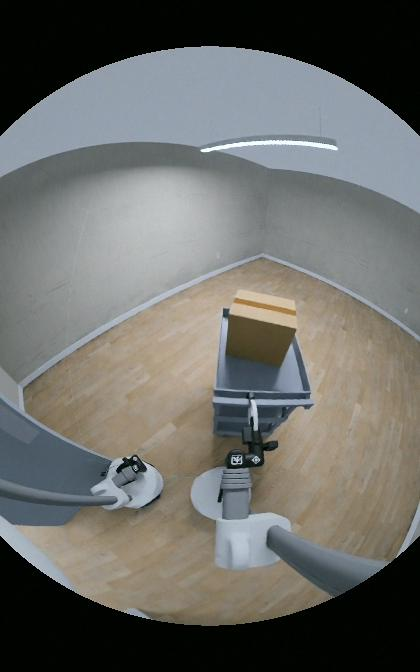

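>>> {"op": "move", "data": {
  "blocking": false,
  "r2": {"joints":{"gripper_m":0.1}},
  "cameras": []
}}

>>> {"op": "wait", "data": {
  "seconds": 3,
  "cameras": []
}}

>>> {"op": "move", "data": {
  "blocking": false,
  "r2": {"base":{"translate_m":-0.1},"pace":"slow","contact_limits":{"translate_m":0.3}},
  "cameras": []
}}

>>> {"op": "wait", "data": {
  "seconds": 4,
  "cameras": ["r2_head_camera"]
}}

Scene clock: 326.17 s.
move: r2 moving
r1: as last shown
r1.lidar_m: 0.68 2.77 1.98 1.89 0.25 0.25 0.45 1.37 1.43 2.81 0.41 0.42
r1.servo_current: wrist_yaw_rad=39(59) wrist_pitch_rad=39(46) wrist_roll_rad=52(65) gripper_m=46(46)
r1.contact_limits: strafe_m 0.6
r1.wrist_depth_mm: - 135 - - 342 229 172 / - 121 135 - 342 220 173 / - 123 177 - 349 233 175 / 109 135 212 - 351 222 175 / 215 - - 1708 353 224 176 / 991 1229 194 1042 191 225 176 / 750 759 768 154 329 202 176
r2.base_odometry: x=-2.937 y=-0.837 heading=+1.065
r2.turned_by_wheels: +0.000
r2.turned_by_imu: +0.000
r2.base_tilt: forward=-0.7 right=+0.1
r2.lidar_m: 0.41 2.40 0.50 0.41 0.52 1.53 1.66 2.35 2.34 2.67 4.34 0.42
r2.base_status: not commanded
r2.joint_positions: lift_m=+0.690 arm_m=+0.000 wrist_yaw_rad=+0.001 wrist_pitch_rad=+0.003 wrist_roll_rad=+1.570 gripper_m=+0.001
r2.joint_status: gripper_m moving
r2.measured_speeds: all 0
r2.motor_effort: lift_m=+21(21) arm_m=-4(4) wheel_0=-3(4) wheel_1=-6(6) wheel_2=+0(0)
r2.servo_current: wrist_yaw_rad=46(52) wrist_pitch_rad=46(46) wrist_roll_rad=46(59) gripper_m=65(91)
r2.contact_limits: rotate_rad 0.6
r2.hand_pose: x=+0.4594 y=-0.0871 z=+0.8670 quat_wxyz=(+0.707, +0.707, +0.002, -0.001) (m; r2's base frame)
r2.wrist_depth_mm: - - - 167 226 1661 - / - 427 424 169 229 831 - / - 445 442 171 231 831 - / - 469 455 173 234 831 - / - - 480 175 236 - - / - - 500 177 182 1708 - / - - - - 241 1576 1182
pictures: none
No camera images: "cameras" was empty.

Scene clock: 327.63 s.
earlier move: r2 done
r1.base_odometry: x=-2.188 y=-0.509 heading=-2.409
r1.turned_by_wheels: +0.000
r1.turned_by_imu: +0.000
r1.base_tilt: forward=-1.6 right=+1.3
r1.lidar_m: 0.69 2.78 2.01 1.91 0.25 0.25 0.43 1.38 1.44 2.82 0.41 0.42
r1.base_status: not commanded
r1.joint_positions: lift_m=+0.124 arm_m=+0.000 wrist_yaw_rad=+3.196 wrist_pitch_rad=+0.002 wrist_roll_rad=+0.000 gripper_m=+0.056
r1.joint_status: not commanded
r1.measured_speeds: all 0
r1.motor_effort: lift_m=+20(20) arm_m=+4(4) wheel_0=+0(1) wheel_1=+0(0) wheel_2=+0(0)
r1.servo_current: wrist_yaw_rad=46(65) wrist_pitch_rad=52(52) wrist_roll_rad=52(65) gripper_m=39(46)
r1.contact_limits: strafe_m 0.6
r1.hand_pose: x=-0.1219 y=+0.0715 z=+0.3019 quat_wxyz=(-0.027, -0.001, +0.000, +1.000) (m; r1's base frame)
r1.wrist_depth_mm: - 135 - - 340 229 172 / - 121 135 - 342 220 173 / - 123 177 - 349 233 175 / 109 135 212 - 349 223 175 / 215 - - 1661 353 224 176 / 991 1205 194 1042 191 224 176 / 750 759 759 154 330 203 176
r2.base_odometry: x=-2.937 y=-0.837 heading=+1.065
r2.turned_by_wheels: +0.000
r2.turned_by_imu: +0.000
r2.base_tilt: forward=-0.7 right=+0.0
r2.lidar_m: 0.41 2.40 0.52 0.41 0.53 1.52 1.66 2.35 2.34 2.66 4.34 0.43
r2.base_status: not commanded
r2.joint_positions: lift_m=+0.690 arm_m=+0.000 wrist_yaw_rad=+0.001 wrist_pitch_rad=+0.003 wrist_roll_rad=+1.570 gripper_m=+0.100
r2.joint_status: all done
r2.measured_speeds: all 0
r2.motor_effort: lift_m=+21(21) arm_m=-4(4) wheel_0=-3(4) wheel_1=-5(6) wheel_2=+0(1)
r2.servo_current: wrist_yaw_rad=39(59) wrist_pitch_rad=46(46) wrist_roll_rad=46(59) gripper_m=52(130)
r2.contact_limits: rotate_rad 0.6
r2.hand_pose: x=+0.4594 y=-0.0871 z=+0.8670 quat_wxyz=(+0.707, +0.707, +0.002, -0.001) (m; r2's base frame)
r2.wrist_depth_mm: - - - 170 229 1618 - / - - 427 172 231 - - / - 445 439 174 235 820 - / - 469 462 176 236 831 - / - - 484 178 238 - - / - - 189 179 186 1708 521 / - - 146 - 244 1499 1182
wait: 1.47 of 3 s (r2 has come to rest)
pictures: none
No camera images: "cameras" was empty.

Scene clock: 328.13 s.
move: r2 moving
r1: as last shown
r1.lidar_m: 0.69 2.78 2.01 1.89 0.25 0.25 0.45 1.39 1.45 2.82 0.40 0.42
r1.motor_effort: lift_m=+19(20) arm_m=+4(4) wheel_0=+0(1) wheel_1=+0(0) wheel_2=+0(0)
r1.servo_current: wrist_yaw_rad=59(65) wrist_pitch_rad=39(46) wrist_roll_rad=59(65) gripper_m=39(46)
r1.contact_limits: strafe_m 0.6
r1.wrist_depth_mm: - 134 - - 342 228 172 / - 121 135 - 343 220 173 / - 123 177 - 349 234 174 / 109 135 212 - 349 221 176 / 216 - - 1661 353 223 176 / 1008 1229 194 1042 191 224 176 / 741 750 750 154 330 202 176
r2.base_odometry: x=-2.943 y=-0.847 heading=+1.065
r2.turned_by_wheels: +0.000
r2.turned_by_imu: +0.000
r2.base_tilt: forward=-0.7 right=+0.1
r2.lidar_m: 0.40 2.42 0.50 0.42 0.58 1.50 1.65 2.35 2.35 2.63 4.29 0.43
r2.base_status: translate_m moving
r2.joint_positions: lift_m=+0.690 arm_m=+0.000 wrist_yaw_rad=+0.001 wrist_pitch_rad=+0.003 wrist_roll_rad=+1.570 gripper_m=+0.100
r2.joint_status: not commanded
r2.measured_speeds: translate_m=-0.046 strafe_m=-0.001 rotate_rad=+0.001 lift_m=+0.000 arm_m=+0.000 wrist_yaw_rad=+0.000 wrist_pitch_rad=+0.000 wrist_roll_rad=+0.000
r2.motor_effort: lift_m=+18(21) arm_m=-4(4) wheel_0=-9(9) wheel_1=-6(8) wheel_2=+10(10)
r2.servo_current: wrist_yaw_rad=59(59) wrist_pitch_rad=39(39) wrist_roll_rad=46(59) gripper_m=52(59)
r2.contact_limits: translate_m 0.3
r2.hand_pose: x=+0.4594 y=-0.0871 z=+0.8673 quat_wxyz=(+0.707, +0.707, +0.001, -0.001) (m; r2's base frame)
r2.wrist_depth_mm: - - - 179 236 1576 - / - - 439 180 239 798 - / - - 452 183 240 842 - / - - 473 185 245 831 - / - - 488 187 246 - - / - - 198 188 195 1661 521 / - - - - - 1808 1205
pictures: none
No camera images: "cameras" was empty.

Scene clock: 329.90 s.
earlier move: r2 done
r1.base_odometry: x=-2.188 y=-0.509 heading=-2.409
r1.turned_by_wheels: +0.000
r1.turned_by_imu: +0.000
r1.base_tilt: forward=-1.6 right=+1.3
r1.lidar_m: 0.68 2.78 1.99 1.91 0.25 0.25 0.44 1.39 1.40 2.82 0.41 0.46
r1.base_status: not commanded
r1.joint_positions: lift_m=+0.124 arm_m=+0.000 wrist_yaw_rad=+3.196 wrist_pitch_rad=+0.002 wrist_roll_rad=+0.000 gripper_m=+0.056
r1.joint_status: not commanded
r1.measured_speeds: all 0
r1.motor_effort: lift_m=+20(20) arm_m=+4(4) wheel_0=+0(1) wheel_1=+0(0) wheel_2=+0(0)
r1.servo_current: wrist_yaw_rad=39(65) wrist_pitch_rad=33(52) wrist_roll_rad=52(65) gripper_m=46(52)
r1.contact_limits: strafe_m 0.6
r1.hand_pose: x=-0.1219 y=+0.0715 z=+0.3019 quat_wxyz=(-0.027, -0.001, +0.000, +1.000) (m; r1's base frame)
r1.wrist_depth_mm: - 135 - - 338 229 172 / - 121 135 - 343 220 173 / - 123 177 - 347 233 174 / 109 136 212 - 349 222 175 / 216 - - 1708 355 224 176 / 1008 1205 194 1025 191 224 176 / 759 759 768 153 332 203 176
r2.base_odometry: x=-2.985 y=-0.924 heading=+1.065
r2.turned_by_wheels: +0.000
r2.turned_by_imu: +0.000
r2.base_tilt: forward=-0.6 right=+0.0
r2.lidar_m: 0.50 2.49 0.45 0.43 1.17 1.45 1.57 2.28 2.27 2.60 4.22 0.51
r2.base_status: done
r2.joint_positions: lift_m=+0.690 arm_m=+0.000 wrist_yaw_rad=+0.001 wrist_pitch_rad=+0.003 wrist_roll_rad=+1.570 gripper_m=+0.100
r2.joint_status: not commanded
r2.measured_speeds: all 0
r2.motor_effort: lift_m=+18(21) arm_m=-4(4) wheel_0=-3(10) wheel_1=-4(8) wheel_2=+6(10)
r2.servo_current: wrist_yaw_rad=39(59) wrist_pitch_rad=46(46) wrist_roll_rad=39(59) gripper_m=46(59)
r2.contact_limits: translate_m 0.3
r2.hand_pose: x=+0.4594 y=-0.0871 z=+0.8673 quat_wxyz=(+0.707, +0.707, +0.001, -0.001) (m; r2's base frame)
r2.wrist_depth_mm: - - - 322 322 1708 - / - - - 325 325 842 - / - - 535 325 330 931 - / - - 564 332 332 917 - / - - 585 574 336 - - / - - 194 279 194 1499 - / - - - - 375 1430 430
wait: 1.77 of 4 s (r2 has come to rest)
pictures: r2_head_camera
Images, in order (width x height): r2_head_camera 420x560.

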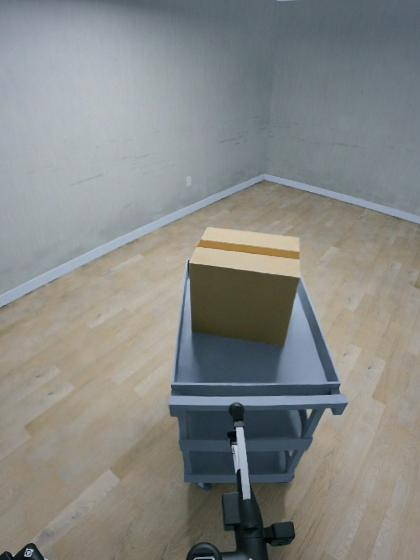

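>>> {"op": "move", "data": {
  "blocking": false,
  "r2": {"base":{"translate_m":0.135,"strafe_m":-0.07},"pace":"slow","contact_limits":{"translate_m":0.3}},
  "cameras": []
}}

>>> {"op": "wait", "data": {
  "seconds": 4,
  "cameras": []
}}

>>> {"op": "move", "data": {
  "blocking": false,
  "r2": {"joints":{"gripper_m":-0.025}},
  "cameras": []
}}

>>> {"op": "wait", "data": {
  "seconds": 3,
  "cameras": ["r2_head_camera"]
}}

Scene clock: 335.73 s.
move: r2 moving
r1: as last shown
r1.lidar_m: 0.71 2.77 1.98 1.90 0.25 0.25 0.44 1.34 1.42 2.81 0.41 0.47
r1.motor_effort: lift_m=+19(20) arm_m=+4(4) wheel_0=+0(0) wheel_1=+0(0) wheel_2=+0(0)
r1.servo_current: wrist_yaw_rad=52(65) wrist_pitch_rad=39(46) wrist_roll_rad=46(65) gripper_m=39(46)
r1.contact_limits: strafe_m 0.6
r1.wrist_depth_mm: - 135 - - 340 228 172 / - 121 135 - 345 220 173 / - 123 177 - 345 233 174 / 109 135 213 - 349 222 175 / 216 - - 1708 353 224 176 / 1008 1182 193 1060 191 224 176 / 741 759 759 153 332 203 176
r2.base_odometry: x=-2.973 y=-0.916 heading=+1.066
r2.turned_by_wheels: +0.000
r2.turned_by_imu: +0.001
r2.base_tilt: forward=-0.6 right=+0.0
r2.lidar_m: 0.48 2.46 0.45 0.42 1.18 1.46 1.58 2.29 2.27 2.59 4.22 0.49
r2.base_status: translate_m moving; strafe_m moving
r2.joint_positions: lift_m=+0.690 arm_m=+0.000 wrist_yaw_rad=+0.001 wrist_pitch_rad=+0.003 wrist_roll_rad=+1.570 gripper_m=+0.100
r2.joint_status: not commanded
r2.measured_speeds: translate_m=+0.048 strafe_m=-0.025 rotate_rad=+0.003 lift_m=+0.000 arm_m=+0.000 wrist_yaw_rad=+0.000 wrist_pitch_rad=+0.000 wrist_roll_rad=+0.000
r2.motor_effort: lift_m=+18(18) arm_m=-4(4) wheel_0=+6(9) wheel_1=+4(5) wheel_2=-9(10)
r2.servo_current: wrist_yaw_rad=39(59) wrist_pitch_rad=39(46) wrist_roll_rad=39(59) gripper_m=59(59)
r2.contact_limits: translate_m 0.3
r2.hand_pose: x=+0.4594 y=-0.0871 z=+0.8673 quat_wxyz=(+0.707, +0.707, +0.001, -0.001) (m; r2's base frame)
r2.wrist_depth_mm: - - - 309 312 1708 - / - - - 314 315 842 - / - - 525 315 319 - - / - - 549 322 322 - - / - - 569 564 325 - - / - - 195 268 194 - - / - - - - - 1756 469
pictures: none
No camera images: "cameras" was empty.

Scene clock: 337.93 s.
earlier move: r2 done
r1.base_odometry: x=-2.188 y=-0.509 heading=-2.409
r1.turned_by_wheels: +0.000
r1.turned_by_imu: +0.000
r1.base_tilt: forward=-1.6 right=+1.3
r1.lidar_m: 0.75 2.77 1.99 1.91 0.26 0.25 0.45 1.40 1.42 2.82 0.49 0.50
r1.base_status: not commanded
r1.joint_positions: lift_m=+0.124 arm_m=+0.000 wrist_yaw_rad=+3.196 wrist_pitch_rad=+0.002 wrist_roll_rad=+0.000 gripper_m=+0.056
r1.joint_status: not commanded
r1.measured_speeds: all 0
r1.motor_effort: lift_m=+19(20) arm_m=+4(4) wheel_0=+0(1) wheel_1=+0(0) wheel_2=+0(0)
r1.servo_current: wrist_yaw_rad=46(72) wrist_pitch_rad=39(52) wrist_roll_rad=33(65) gripper_m=39(46)
r1.contact_limits: strafe_m 0.6
r1.hand_pose: x=-0.1219 y=+0.0715 z=+0.3019 quat_wxyz=(-0.027, -0.001, +0.000, +1.000) (m; r1's base frame)
r1.wrist_depth_mm: - 134 - - 342 229 172 / - 121 135 - 343 220 173 / - 124 177 - 345 234 175 / 109 135 211 - 353 224 176 / 215 - - 1661 355 223 176 / 1008 1205 194 1060 191 225 176 / 750 750 759 153 332 203 177
r2.base_odometry: x=-2.859 y=-0.840 heading=+1.065
r2.turned_by_wheels: +0.000
r2.turned_by_imu: +0.000
r2.base_tilt: forward=-0.7 right=+0.1
r2.lidar_m: 0.40 0.46 2.44 0.49 0.58 1.59 1.73 2.33 2.33 2.62 4.29 0.42
r2.base_status: done
r2.joint_positions: lift_m=+0.690 arm_m=+0.000 wrist_yaw_rad=+0.001 wrist_pitch_rad=+0.003 wrist_roll_rad=+1.570 gripper_m=+0.100
r2.joint_status: not commanded
r2.measured_speeds: all 0
r2.motor_effort: lift_m=+18(18) arm_m=+4(5) wheel_0=+4(13) wheel_1=+5(9) wheel_2=-7(15)
r2.servo_current: wrist_yaw_rad=52(65) wrist_pitch_rad=46(46) wrist_roll_rad=46(59) gripper_m=46(59)
r2.contact_limits: translate_m 0.3
r2.hand_pose: x=+0.4593 y=-0.0872 z=+0.8673 quat_wxyz=(+0.707, +0.707, +0.001, -0.001) (m; r2's base frame)
r2.wrist_depth_mm: - - - 178 236 1661 1182 / - - - 181 239 798 - / - - 439 183 241 - - / - - 459 185 245 - - / - - 480 188 249 854 - / - - 195 190 193 - - / - - - - - 1708 512
wait: 2.20 of 4 s (r2 has come to rest)
pictures: none
No camera images: "cameras" was empty.

Scene clock: 338.43 s.
move: r2 moving
r1: as last shown
r1.lidar_m: 0.72 2.79 1.99 1.91 0.25 0.25 0.48 1.40 1.43 2.81 0.47 0.49
r1.motor_effort: lift_m=+20(20) arm_m=+4(4) wheel_0=+0(1) wheel_1=+0(0) wheel_2=+0(0)
r1.servo_current: wrist_yaw_rad=46(65) wrist_pitch_rad=39(46) wrist_roll_rad=46(52) gripper_m=39(52)
r1.contact_limits: strafe_m 0.6
r1.wrist_depth_mm: - 135 - - 342 229 172 / - 121 135 - 342 220 173 / - 124 178 - 347 232 175 / 109 135 213 - 349 222 175 / 215 - - 1661 353 224 176 / 1008 1229 193 1060 191 226 177 / 750 750 750 153 330 202 177
r2.base_odometry: x=-2.859 y=-0.840 heading=+1.065
r2.turned_by_wheels: +0.000
r2.turned_by_imu: +0.000
r2.base_tilt: forward=-0.7 right=+0.0
r2.lidar_m: 0.42 0.46 2.44 0.48 0.59 1.57 1.73 2.32 2.29 2.61 4.26 0.45
r2.base_status: not commanded
r2.joint_positions: lift_m=+0.690 arm_m=+0.000 wrist_yaw_rad=+0.001 wrist_pitch_rad=+0.003 wrist_roll_rad=+1.570 gripper_m=+0.083
r2.joint_status: gripper_m moving
r2.measured_speeds: all 0
r2.motor_effort: lift_m=+18(18) arm_m=+4(5) wheel_0=+4(4) wheel_1=+4(5) wheel_2=-7(7)
r2.servo_current: wrist_yaw_rad=46(59) wrist_pitch_rad=33(46) wrist_roll_rad=52(59) gripper_m=111(117)
r2.contact_limits: translate_m 0.3
r2.hand_pose: x=+0.4593 y=-0.0872 z=+0.8673 quat_wxyz=(+0.707, +0.707, +0.001, -0.001) (m; r2's base frame)
r2.wrist_depth_mm: - - - 178 236 1708 1160 / - - - 180 238 798 - / - - 442 183 241 - - / - - 462 186 245 - - / - - 477 188 249 866 - / - - 195 190 189 - - / - - - - - 1921 512
pictures: none
No camera images: "cameras" was empty.

Scene clock: 339.90 s.
earlier move: r2 done
r1.base_odometry: x=-2.188 y=-0.509 heading=-2.409
r1.turned_by_wheels: +0.000
r1.turned_by_imu: +0.000
r1.base_tilt: forward=-1.6 right=+1.3
r1.lidar_m: 0.73 2.79 2.00 1.90 0.25 0.25 0.48 1.40 1.42 2.81 0.50 0.48
r1.base_status: not commanded
r1.joint_positions: lift_m=+0.124 arm_m=+0.000 wrist_yaw_rad=+3.196 wrist_pitch_rad=+0.002 wrist_roll_rad=+0.000 gripper_m=+0.056
r1.joint_status: not commanded
r1.measured_speeds: all 0
r1.motor_effort: lift_m=+20(20) arm_m=+4(4) wheel_0=+0(1) wheel_1=+0(0) wheel_2=+0(0)
r1.servo_current: wrist_yaw_rad=39(65) wrist_pitch_rad=33(46) wrist_roll_rad=39(65) gripper_m=46(52)
r1.contact_limits: strafe_m 0.6
r1.hand_pose: x=-0.1219 y=+0.0715 z=+0.3019 quat_wxyz=(-0.027, -0.001, +0.000, +1.000) (m; r1's base frame)
r1.wrist_depth_mm: - 135 - - 340 229 171 / - 121 135 - 345 220 172 / - 123 177 - 349 233 175 / 109 135 212 - 351 223 176 / 215 - - 1708 353 224 176 / 1008 1205 193 1042 191 224 177 / 759 750 759 153 330 202 176
r2.base_odometry: x=-2.858 y=-0.840 heading=+1.065
r2.turned_by_wheels: +0.000
r2.turned_by_imu: +0.000
r2.base_tilt: forward=-0.7 right=+0.1
r2.lidar_m: 0.40 0.43 2.42 0.49 0.59 1.59 1.72 2.33 2.30 2.63 4.27 0.40
r2.base_status: not commanded
r2.joint_positions: lift_m=+0.690 arm_m=+0.000 wrist_yaw_rad=+0.000 wrist_pitch_rad=+0.003 wrist_roll_rad=+1.570 gripper_m=-0.023
r2.joint_status: all done
r2.measured_speeds: all 0
r2.motor_effort: lift_m=+18(18) arm_m=+4(5) wheel_0=+2(4) wheel_1=+3(5) wheel_2=-4(7)
r2.servo_current: wrist_yaw_rad=46(59) wrist_pitch_rad=46(52) wrist_roll_rad=52(59) gripper_m=130(319)
r2.contact_limits: translate_m 0.3
r2.hand_pose: x=+0.4593 y=-0.0873 z=+0.8673 quat_wxyz=(+0.707, +0.707, +0.001, -0.001) (m; r2's base frame)
r2.wrist_depth_mm: - - - 171 230 1708 1138 / - - - 173 231 778 - / - - 436 175 236 831 - / - 452 452 177 236 854 - / - - 469 178 239 842 - / - - 185 180 179 - - / - - 512 - 244 1537 -
wait: 1.47 of 3 s (r2 has come to rest)
pictures: r2_head_camera
Images, in order (width x height): r2_head_camera 420x560.

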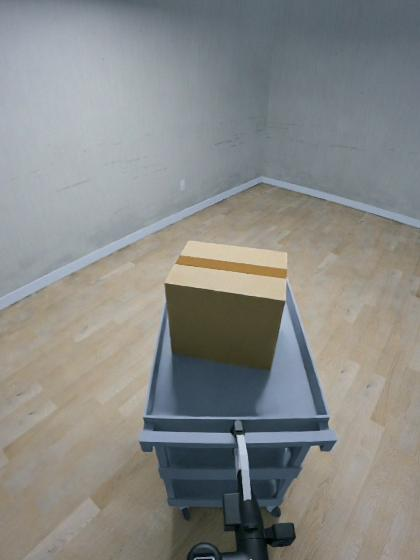

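>>> {"op": "move", "data": {
  "blocking": false,
  "r2": {"base":{"translate_m":-0.25,"strafe_m":-0.6},"pace":"slow","contact_limits":{"strafe_m":0.7}},
  "cameras": []
}}

>>> {"op": "wait", "data": {
  "seconds": 9,
  "cameras": ["r2_head_camera","r1_head_left_camera"]
}}

Scene clock: 350.30 s.
move: r2 moving
r1: as last shown
r1.base_tilt: forward=-1.6 right=+1.2
r1.lidar_m: 0.71 2.78 1.99 1.90 0.25 0.25 0.48 1.42 1.42 2.80 0.49 0.50
r1.motor_effort: lift_m=+19(20) arm_m=+4(4) wheel_0=+0(0) wheel_1=+0(0) wheel_2=+0(0)
r1.servo_current: wrist_yaw_rad=39(65) wrist_pitch_rad=46(46) wrist_roll_rad=72(72) gripper_m=39(46)
r1.contact_limits: strafe_m 0.6
r1.wrist_depth_mm: - 135 - - 340 229 173 / - 121 135 - 343 220 173 / - 123 178 - 347 233 174 / 109 136 212 - 351 222 175 / 216 - - 1661 353 224 176 / 1008 1229 193 1042 191 224 176 / 750 759 750 153 330 203 177
r2.base_odometry: x=-2.851 y=-0.849 heading=+1.066
r2.turned_by_wheels: +0.001
r2.turned_by_imu: +0.001
r2.base_tilt: forward=-0.6 right=+0.0
r2.lidar_m: 0.41 0.43 2.43 0.49 0.60 1.58 1.73 2.32 2.29 2.63 4.28 0.44
r2.base_status: translate_m moving; strafe_m moving
r2.joint_positions: lift_m=+0.690 arm_m=+0.000 wrist_yaw_rad=+0.001 wrist_pitch_rad=+0.003 wrist_roll_rad=+1.570 gripper_m=-0.023
r2.joint_status: not commanded
r2.measured_speeds: translate_m=-0.019 strafe_m=-0.046 rotate_rad=+0.000 lift_m=+0.000 arm_m=+0.000 wrist_yaw_rad=+0.012 wrist_pitch_rad=+0.000 wrist_roll_rad=+0.000
r2.motor_effort: lift_m=+18(18) arm_m=+4(5) wheel_0=+8(8) wheel_1=-7(9) wheel_2=+10(10)
r2.servo_current: wrist_yaw_rad=59(59) wrist_pitch_rad=46(52) wrist_roll_rad=46(65) gripper_m=124(130)
r2.contact_limits: strafe_m 0.7
r2.hand_pose: x=+0.4594 y=-0.0870 z=+0.8673 quat_wxyz=(+0.707, +0.707, +0.002, -0.001) (m; r2's base frame)
r2.wrist_depth_mm: - - - 170 228 1661 1160 / - - - 172 231 820 - / - 436 433 174 234 831 - / - 459 442 176 237 842 - / - - 469 179 238 842 - / - - 185 181 178 - - / - - - - - 1499 -
pictures: none
No camera images: "cameras" was empty.

Scene clock: 357.57 s.
earlier move: r2 done
r1.base_odometry: x=-2.188 y=-0.509 heading=-2.409
r1.turned_by_wheels: +0.000
r1.turned_by_imu: +0.000
r1.base_tilt: forward=-1.6 right=+1.3
r1.lidar_m: 0.94 2.77 2.02 1.90 0.25 0.25 0.46 1.39 1.42 2.81 1.09 0.96
r1.base_status: not commanded
r1.joint_positions: lift_m=+0.124 arm_m=+0.000 wrist_yaw_rad=+3.196 wrist_pitch_rad=+0.002 wrist_roll_rad=+0.000 gripper_m=+0.056
r1.joint_status: not commanded
r1.measured_speeds: all 0
r1.motor_effort: lift_m=+19(20) arm_m=+4(4) wheel_0=+0(1) wheel_1=+0(0) wheel_2=+0(0)
r1.servo_current: wrist_yaw_rad=46(72) wrist_pitch_rad=46(52) wrist_roll_rad=59(72) gripper_m=39(52)
r1.contact_limits: strafe_m 0.6
r1.hand_pose: x=-0.1219 y=+0.0715 z=+0.3019 quat_wxyz=(-0.027, -0.001, +0.000, +1.000) (m; r1's base frame)
r1.wrist_depth_mm: - 135 - - 343 228 172 / - 121 135 - 343 220 173 / - 123 178 - 347 233 175 / 109 135 212 - 353 222 176 / 216 - - 1661 353 223 176 / 1008 1205 195 1042 190 224 177 / 750 750 759 153 329 203 176
r2.base_odometry: x=-2.454 y=-1.348 heading=+1.066
r2.turned_by_wheels: +0.000
r2.turned_by_imu: +0.003
r2.base_tilt: forward=-0.7 right=+0.0
r2.lidar_m: 0.30 0.27 1.18 1.11 1.74 1.74 1.99 1.72 1.71 1.93 3.16 0.50
r2.base_status: done
r2.joint_positions: lift_m=+0.690 arm_m=+0.000 wrist_yaw_rad=+0.006 wrist_pitch_rad=+0.003 wrist_roll_rad=+1.570 gripper_m=-0.023
r2.joint_status: not commanded
r2.measured_speeds: all 0
r2.motor_effort: lift_m=+18(18) arm_m=-3(5) wheel_0=+7(16) wheel_1=-4(9) wheel_2=+8(14)
r2.servo_current: wrist_yaw_rad=52(65) wrist_pitch_rad=33(52) wrist_roll_rad=46(65) gripper_m=130(130)
r2.contact_limits: strafe_m 0.7
r2.hand_pose: x=+0.4598 y=-0.0856 z=+0.8673 quat_wxyz=(+0.707, +0.707, +0.003, +0.001) (m; r2's base frame)
r2.wrist_depth_mm: - - - - - 1708 1160 / - - - 327 - 1576 1138 / - - - 320 349 1464 421 / - - - 289 290 1708 504 / - - - 199 258 1756 - / - 452 185 176 179 723 - / - 415 410 - 216 - -
wait: 7.27 of 9 s (r2 has come to rest)
pictures: r1_head_left_camera, r2_head_camera
Images, in order (width x height): r1_head_left_camera 420x672, r2_head_camera 420x560.

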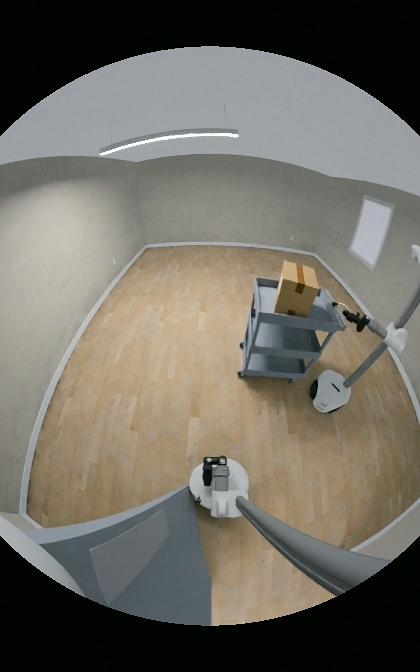

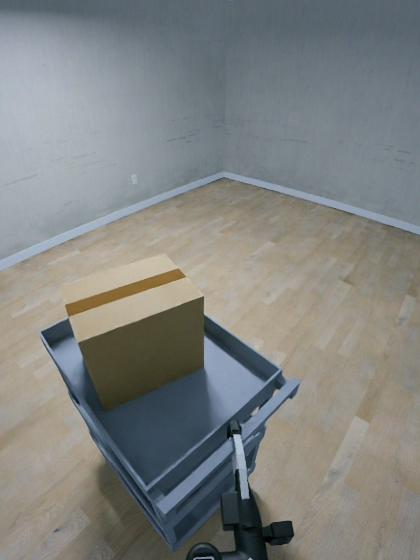

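>>> {"op": "move", "data": {
  "blocking": false,
  "r2": {"base":{"translate_m":-0.2,"strafe_m":0.4},"pace":"slow","contact_limits":{"strafe_m":0.7}},
  "cameras": []
}}

>>> {"op": "wait", "data": {
  "seconds": 9,
  "cameras": ["r2_head_camera","r1_head_left_camera"]
}}

Scene clock: 365.37 s.
move: r2 moving
r1: as last shown
r1.lidar_m: 0.95 2.77 1.97 1.90 0.25 0.25 0.48 1.35 1.43 2.79 1.07 0.95
r1.motor_effort: lift_m=+19(20) arm_m=+4(4) wheel_0=-1(1) wheel_1=+0(0) wheel_2=+0(0)
r1.servo_current: wrist_yaw_rad=46(65) wrist_pitch_rad=46(46) wrist_roll_rad=39(59) gripper_m=46(46)
r1.contact_limits: strafe_m 0.6
r1.wrist_depth_mm: - 135 - - 342 228 172 / - 121 135 - 343 220 172 / - 123 177 - 347 233 174 / 109 135 212 - 351 223 176 / 217 - - 1708 353 225 176 / 1008 1205 194 1060 191 224 176 / 750 759 759 153 330 202 176
r2.base_odometry: x=-2.466 y=-1.348 heading=+1.067
r2.turned_by_wheels: +0.000
r2.turned_by_imu: +0.001
r2.base_tilt: forward=-0.7 right=+0.1
r2.lidar_m: 0.26 0.28 1.12 1.10 1.72 1.73 1.95 1.73 1.72 1.93 3.16 0.52
r2.base_status: translate_m moving; strafe_m moving
r2.joint_positions: lift_m=+0.690 arm_m=+0.000 wrist_yaw_rad=+0.003 wrist_pitch_rad=+0.003 wrist_roll_rad=+1.570 gripper_m=-0.023
r2.joint_status: not commanded
r2.measured_speeds: translate_m=-0.023 strafe_m=+0.045 rotate_rad=+0.001 lift_m=+0.000 arm_m=+0.000 wrist_yaw_rad=-0.005 wrist_pitch_rad=+0.000 wrist_roll_rad=+0.000
r2.motor_effort: lift_m=+18(18) arm_m=-3(4) wheel_0=-6(10) wheel_1=+5(7) wheel_2=+11(12)
r2.servo_current: wrist_yaw_rad=52(59) wrist_pitch_rad=39(46) wrist_roll_rad=39(52) gripper_m=117(124)
r2.contact_limits: strafe_m 0.7
r2.hand_pose: x=+0.4595 y=-0.0866 z=+0.8673 quat_wxyz=(+0.707, +0.707, +0.002, +0.000) (m; r2's base frame)
r2.wrist_depth_mm: - - - - - 1618 1160 / - - - 330 - 1576 1160 / - - - 322 351 1464 424 / - - - 290 290 1708 508 / - - - 199 257 1708 - / - 452 185 174 179 723 - / - 410 413 - 214 - -
pictures: none
No camera images: "cameras" was empty.

Scene clock: 370.63 s.
earlier move: r2 done
r1.base_odometry: x=-2.188 y=-0.509 heading=-2.409
r1.turned_by_wheels: +0.000
r1.turned_by_imu: +0.000
r1.base_tilt: forward=-1.6 right=+1.3
r1.lidar_m: 0.86 2.78 2.00 1.91 0.25 0.25 0.44 1.39 1.43 0.81 0.77 0.76
r1.base_status: not commanded
r1.joint_positions: lift_m=+0.124 arm_m=+0.000 wrist_yaw_rad=+3.196 wrist_pitch_rad=+0.002 wrist_roll_rad=+0.000 gripper_m=+0.056
r1.joint_status: not commanded
r1.measured_speeds: all 0
r1.motor_effort: lift_m=+20(20) arm_m=+4(4) wheel_0=+0(1) wheel_1=+0(0) wheel_2=+0(0)
r1.servo_current: wrist_yaw_rad=46(72) wrist_pitch_rad=39(52) wrist_roll_rad=39(72) gripper_m=39(52)
r1.contact_limits: strafe_m 0.6
r1.hand_pose: x=-0.1219 y=+0.0715 z=+0.3019 quat_wxyz=(-0.027, -0.001, +0.000, +1.000) (m; r1's base frame)
r1.wrist_depth_mm: - 134 - - 343 228 172 / - 121 135 - 343 220 173 / - 123 177 - 347 234 175 / 109 135 212 - 353 222 176 / 215 - - 1661 351 224 176 / 1025 1205 194 1025 191 226 176 / 741 750 750 153 332 203 176
r2.base_odometry: x=-2.901 y=-1.330 heading=+1.067
r2.turned_by_wheels: +0.000
r2.turned_by_imu: -0.002
r2.base_tilt: forward=-0.7 right=+0.0
r2.lidar_m: 0.39 0.37 0.78 0.89 4.29 1.32 1.52 1.88 1.86 2.10 3.52 0.44
r2.base_status: done
r2.joint_positions: lift_m=+0.690 arm_m=+0.000 wrist_yaw_rad=-0.006 wrist_pitch_rad=+0.005 wrist_roll_rad=+1.570 gripper_m=-0.024
r2.joint_status: not commanded
r2.measured_speeds: all 0
r2.motor_effort: lift_m=+19(19) arm_m=-3(4) wheel_0=-6(15) wheel_1=+4(8) wheel_2=+5(12)
r2.servo_current: wrist_yaw_rad=39(72) wrist_pitch_rad=46(59) wrist_roll_rad=46(59) gripper_m=98(130)
r2.contact_limits: strafe_m 0.7
r2.hand_pose: x=+0.4587 y=-0.0892 z=+0.8668 quat_wxyz=(+0.707, +0.707, -0.001, -0.004) (m; r2's base frame)
r2.wrist_depth_mm: - - - 173 234 1661 1160 / - - - 173 234 1430 - / - - 433 172 233 831 - / - 442 442 232 232 842 - / - 459 455 172 232 831 - / - - 185 171 179 - - / - - 477 - 230 1576 -
wait: 5.27 of 9 s (r2 has come to rest)
pictures: r1_head_left_camera, r2_head_camera
Images, in order (width x height): r1_head_left_camera 420x672, r2_head_camera 420x560.

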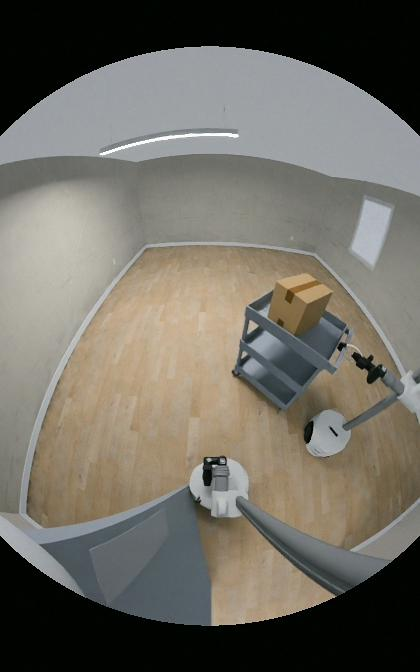

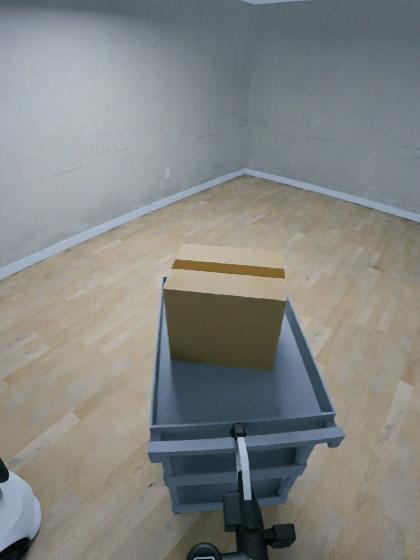

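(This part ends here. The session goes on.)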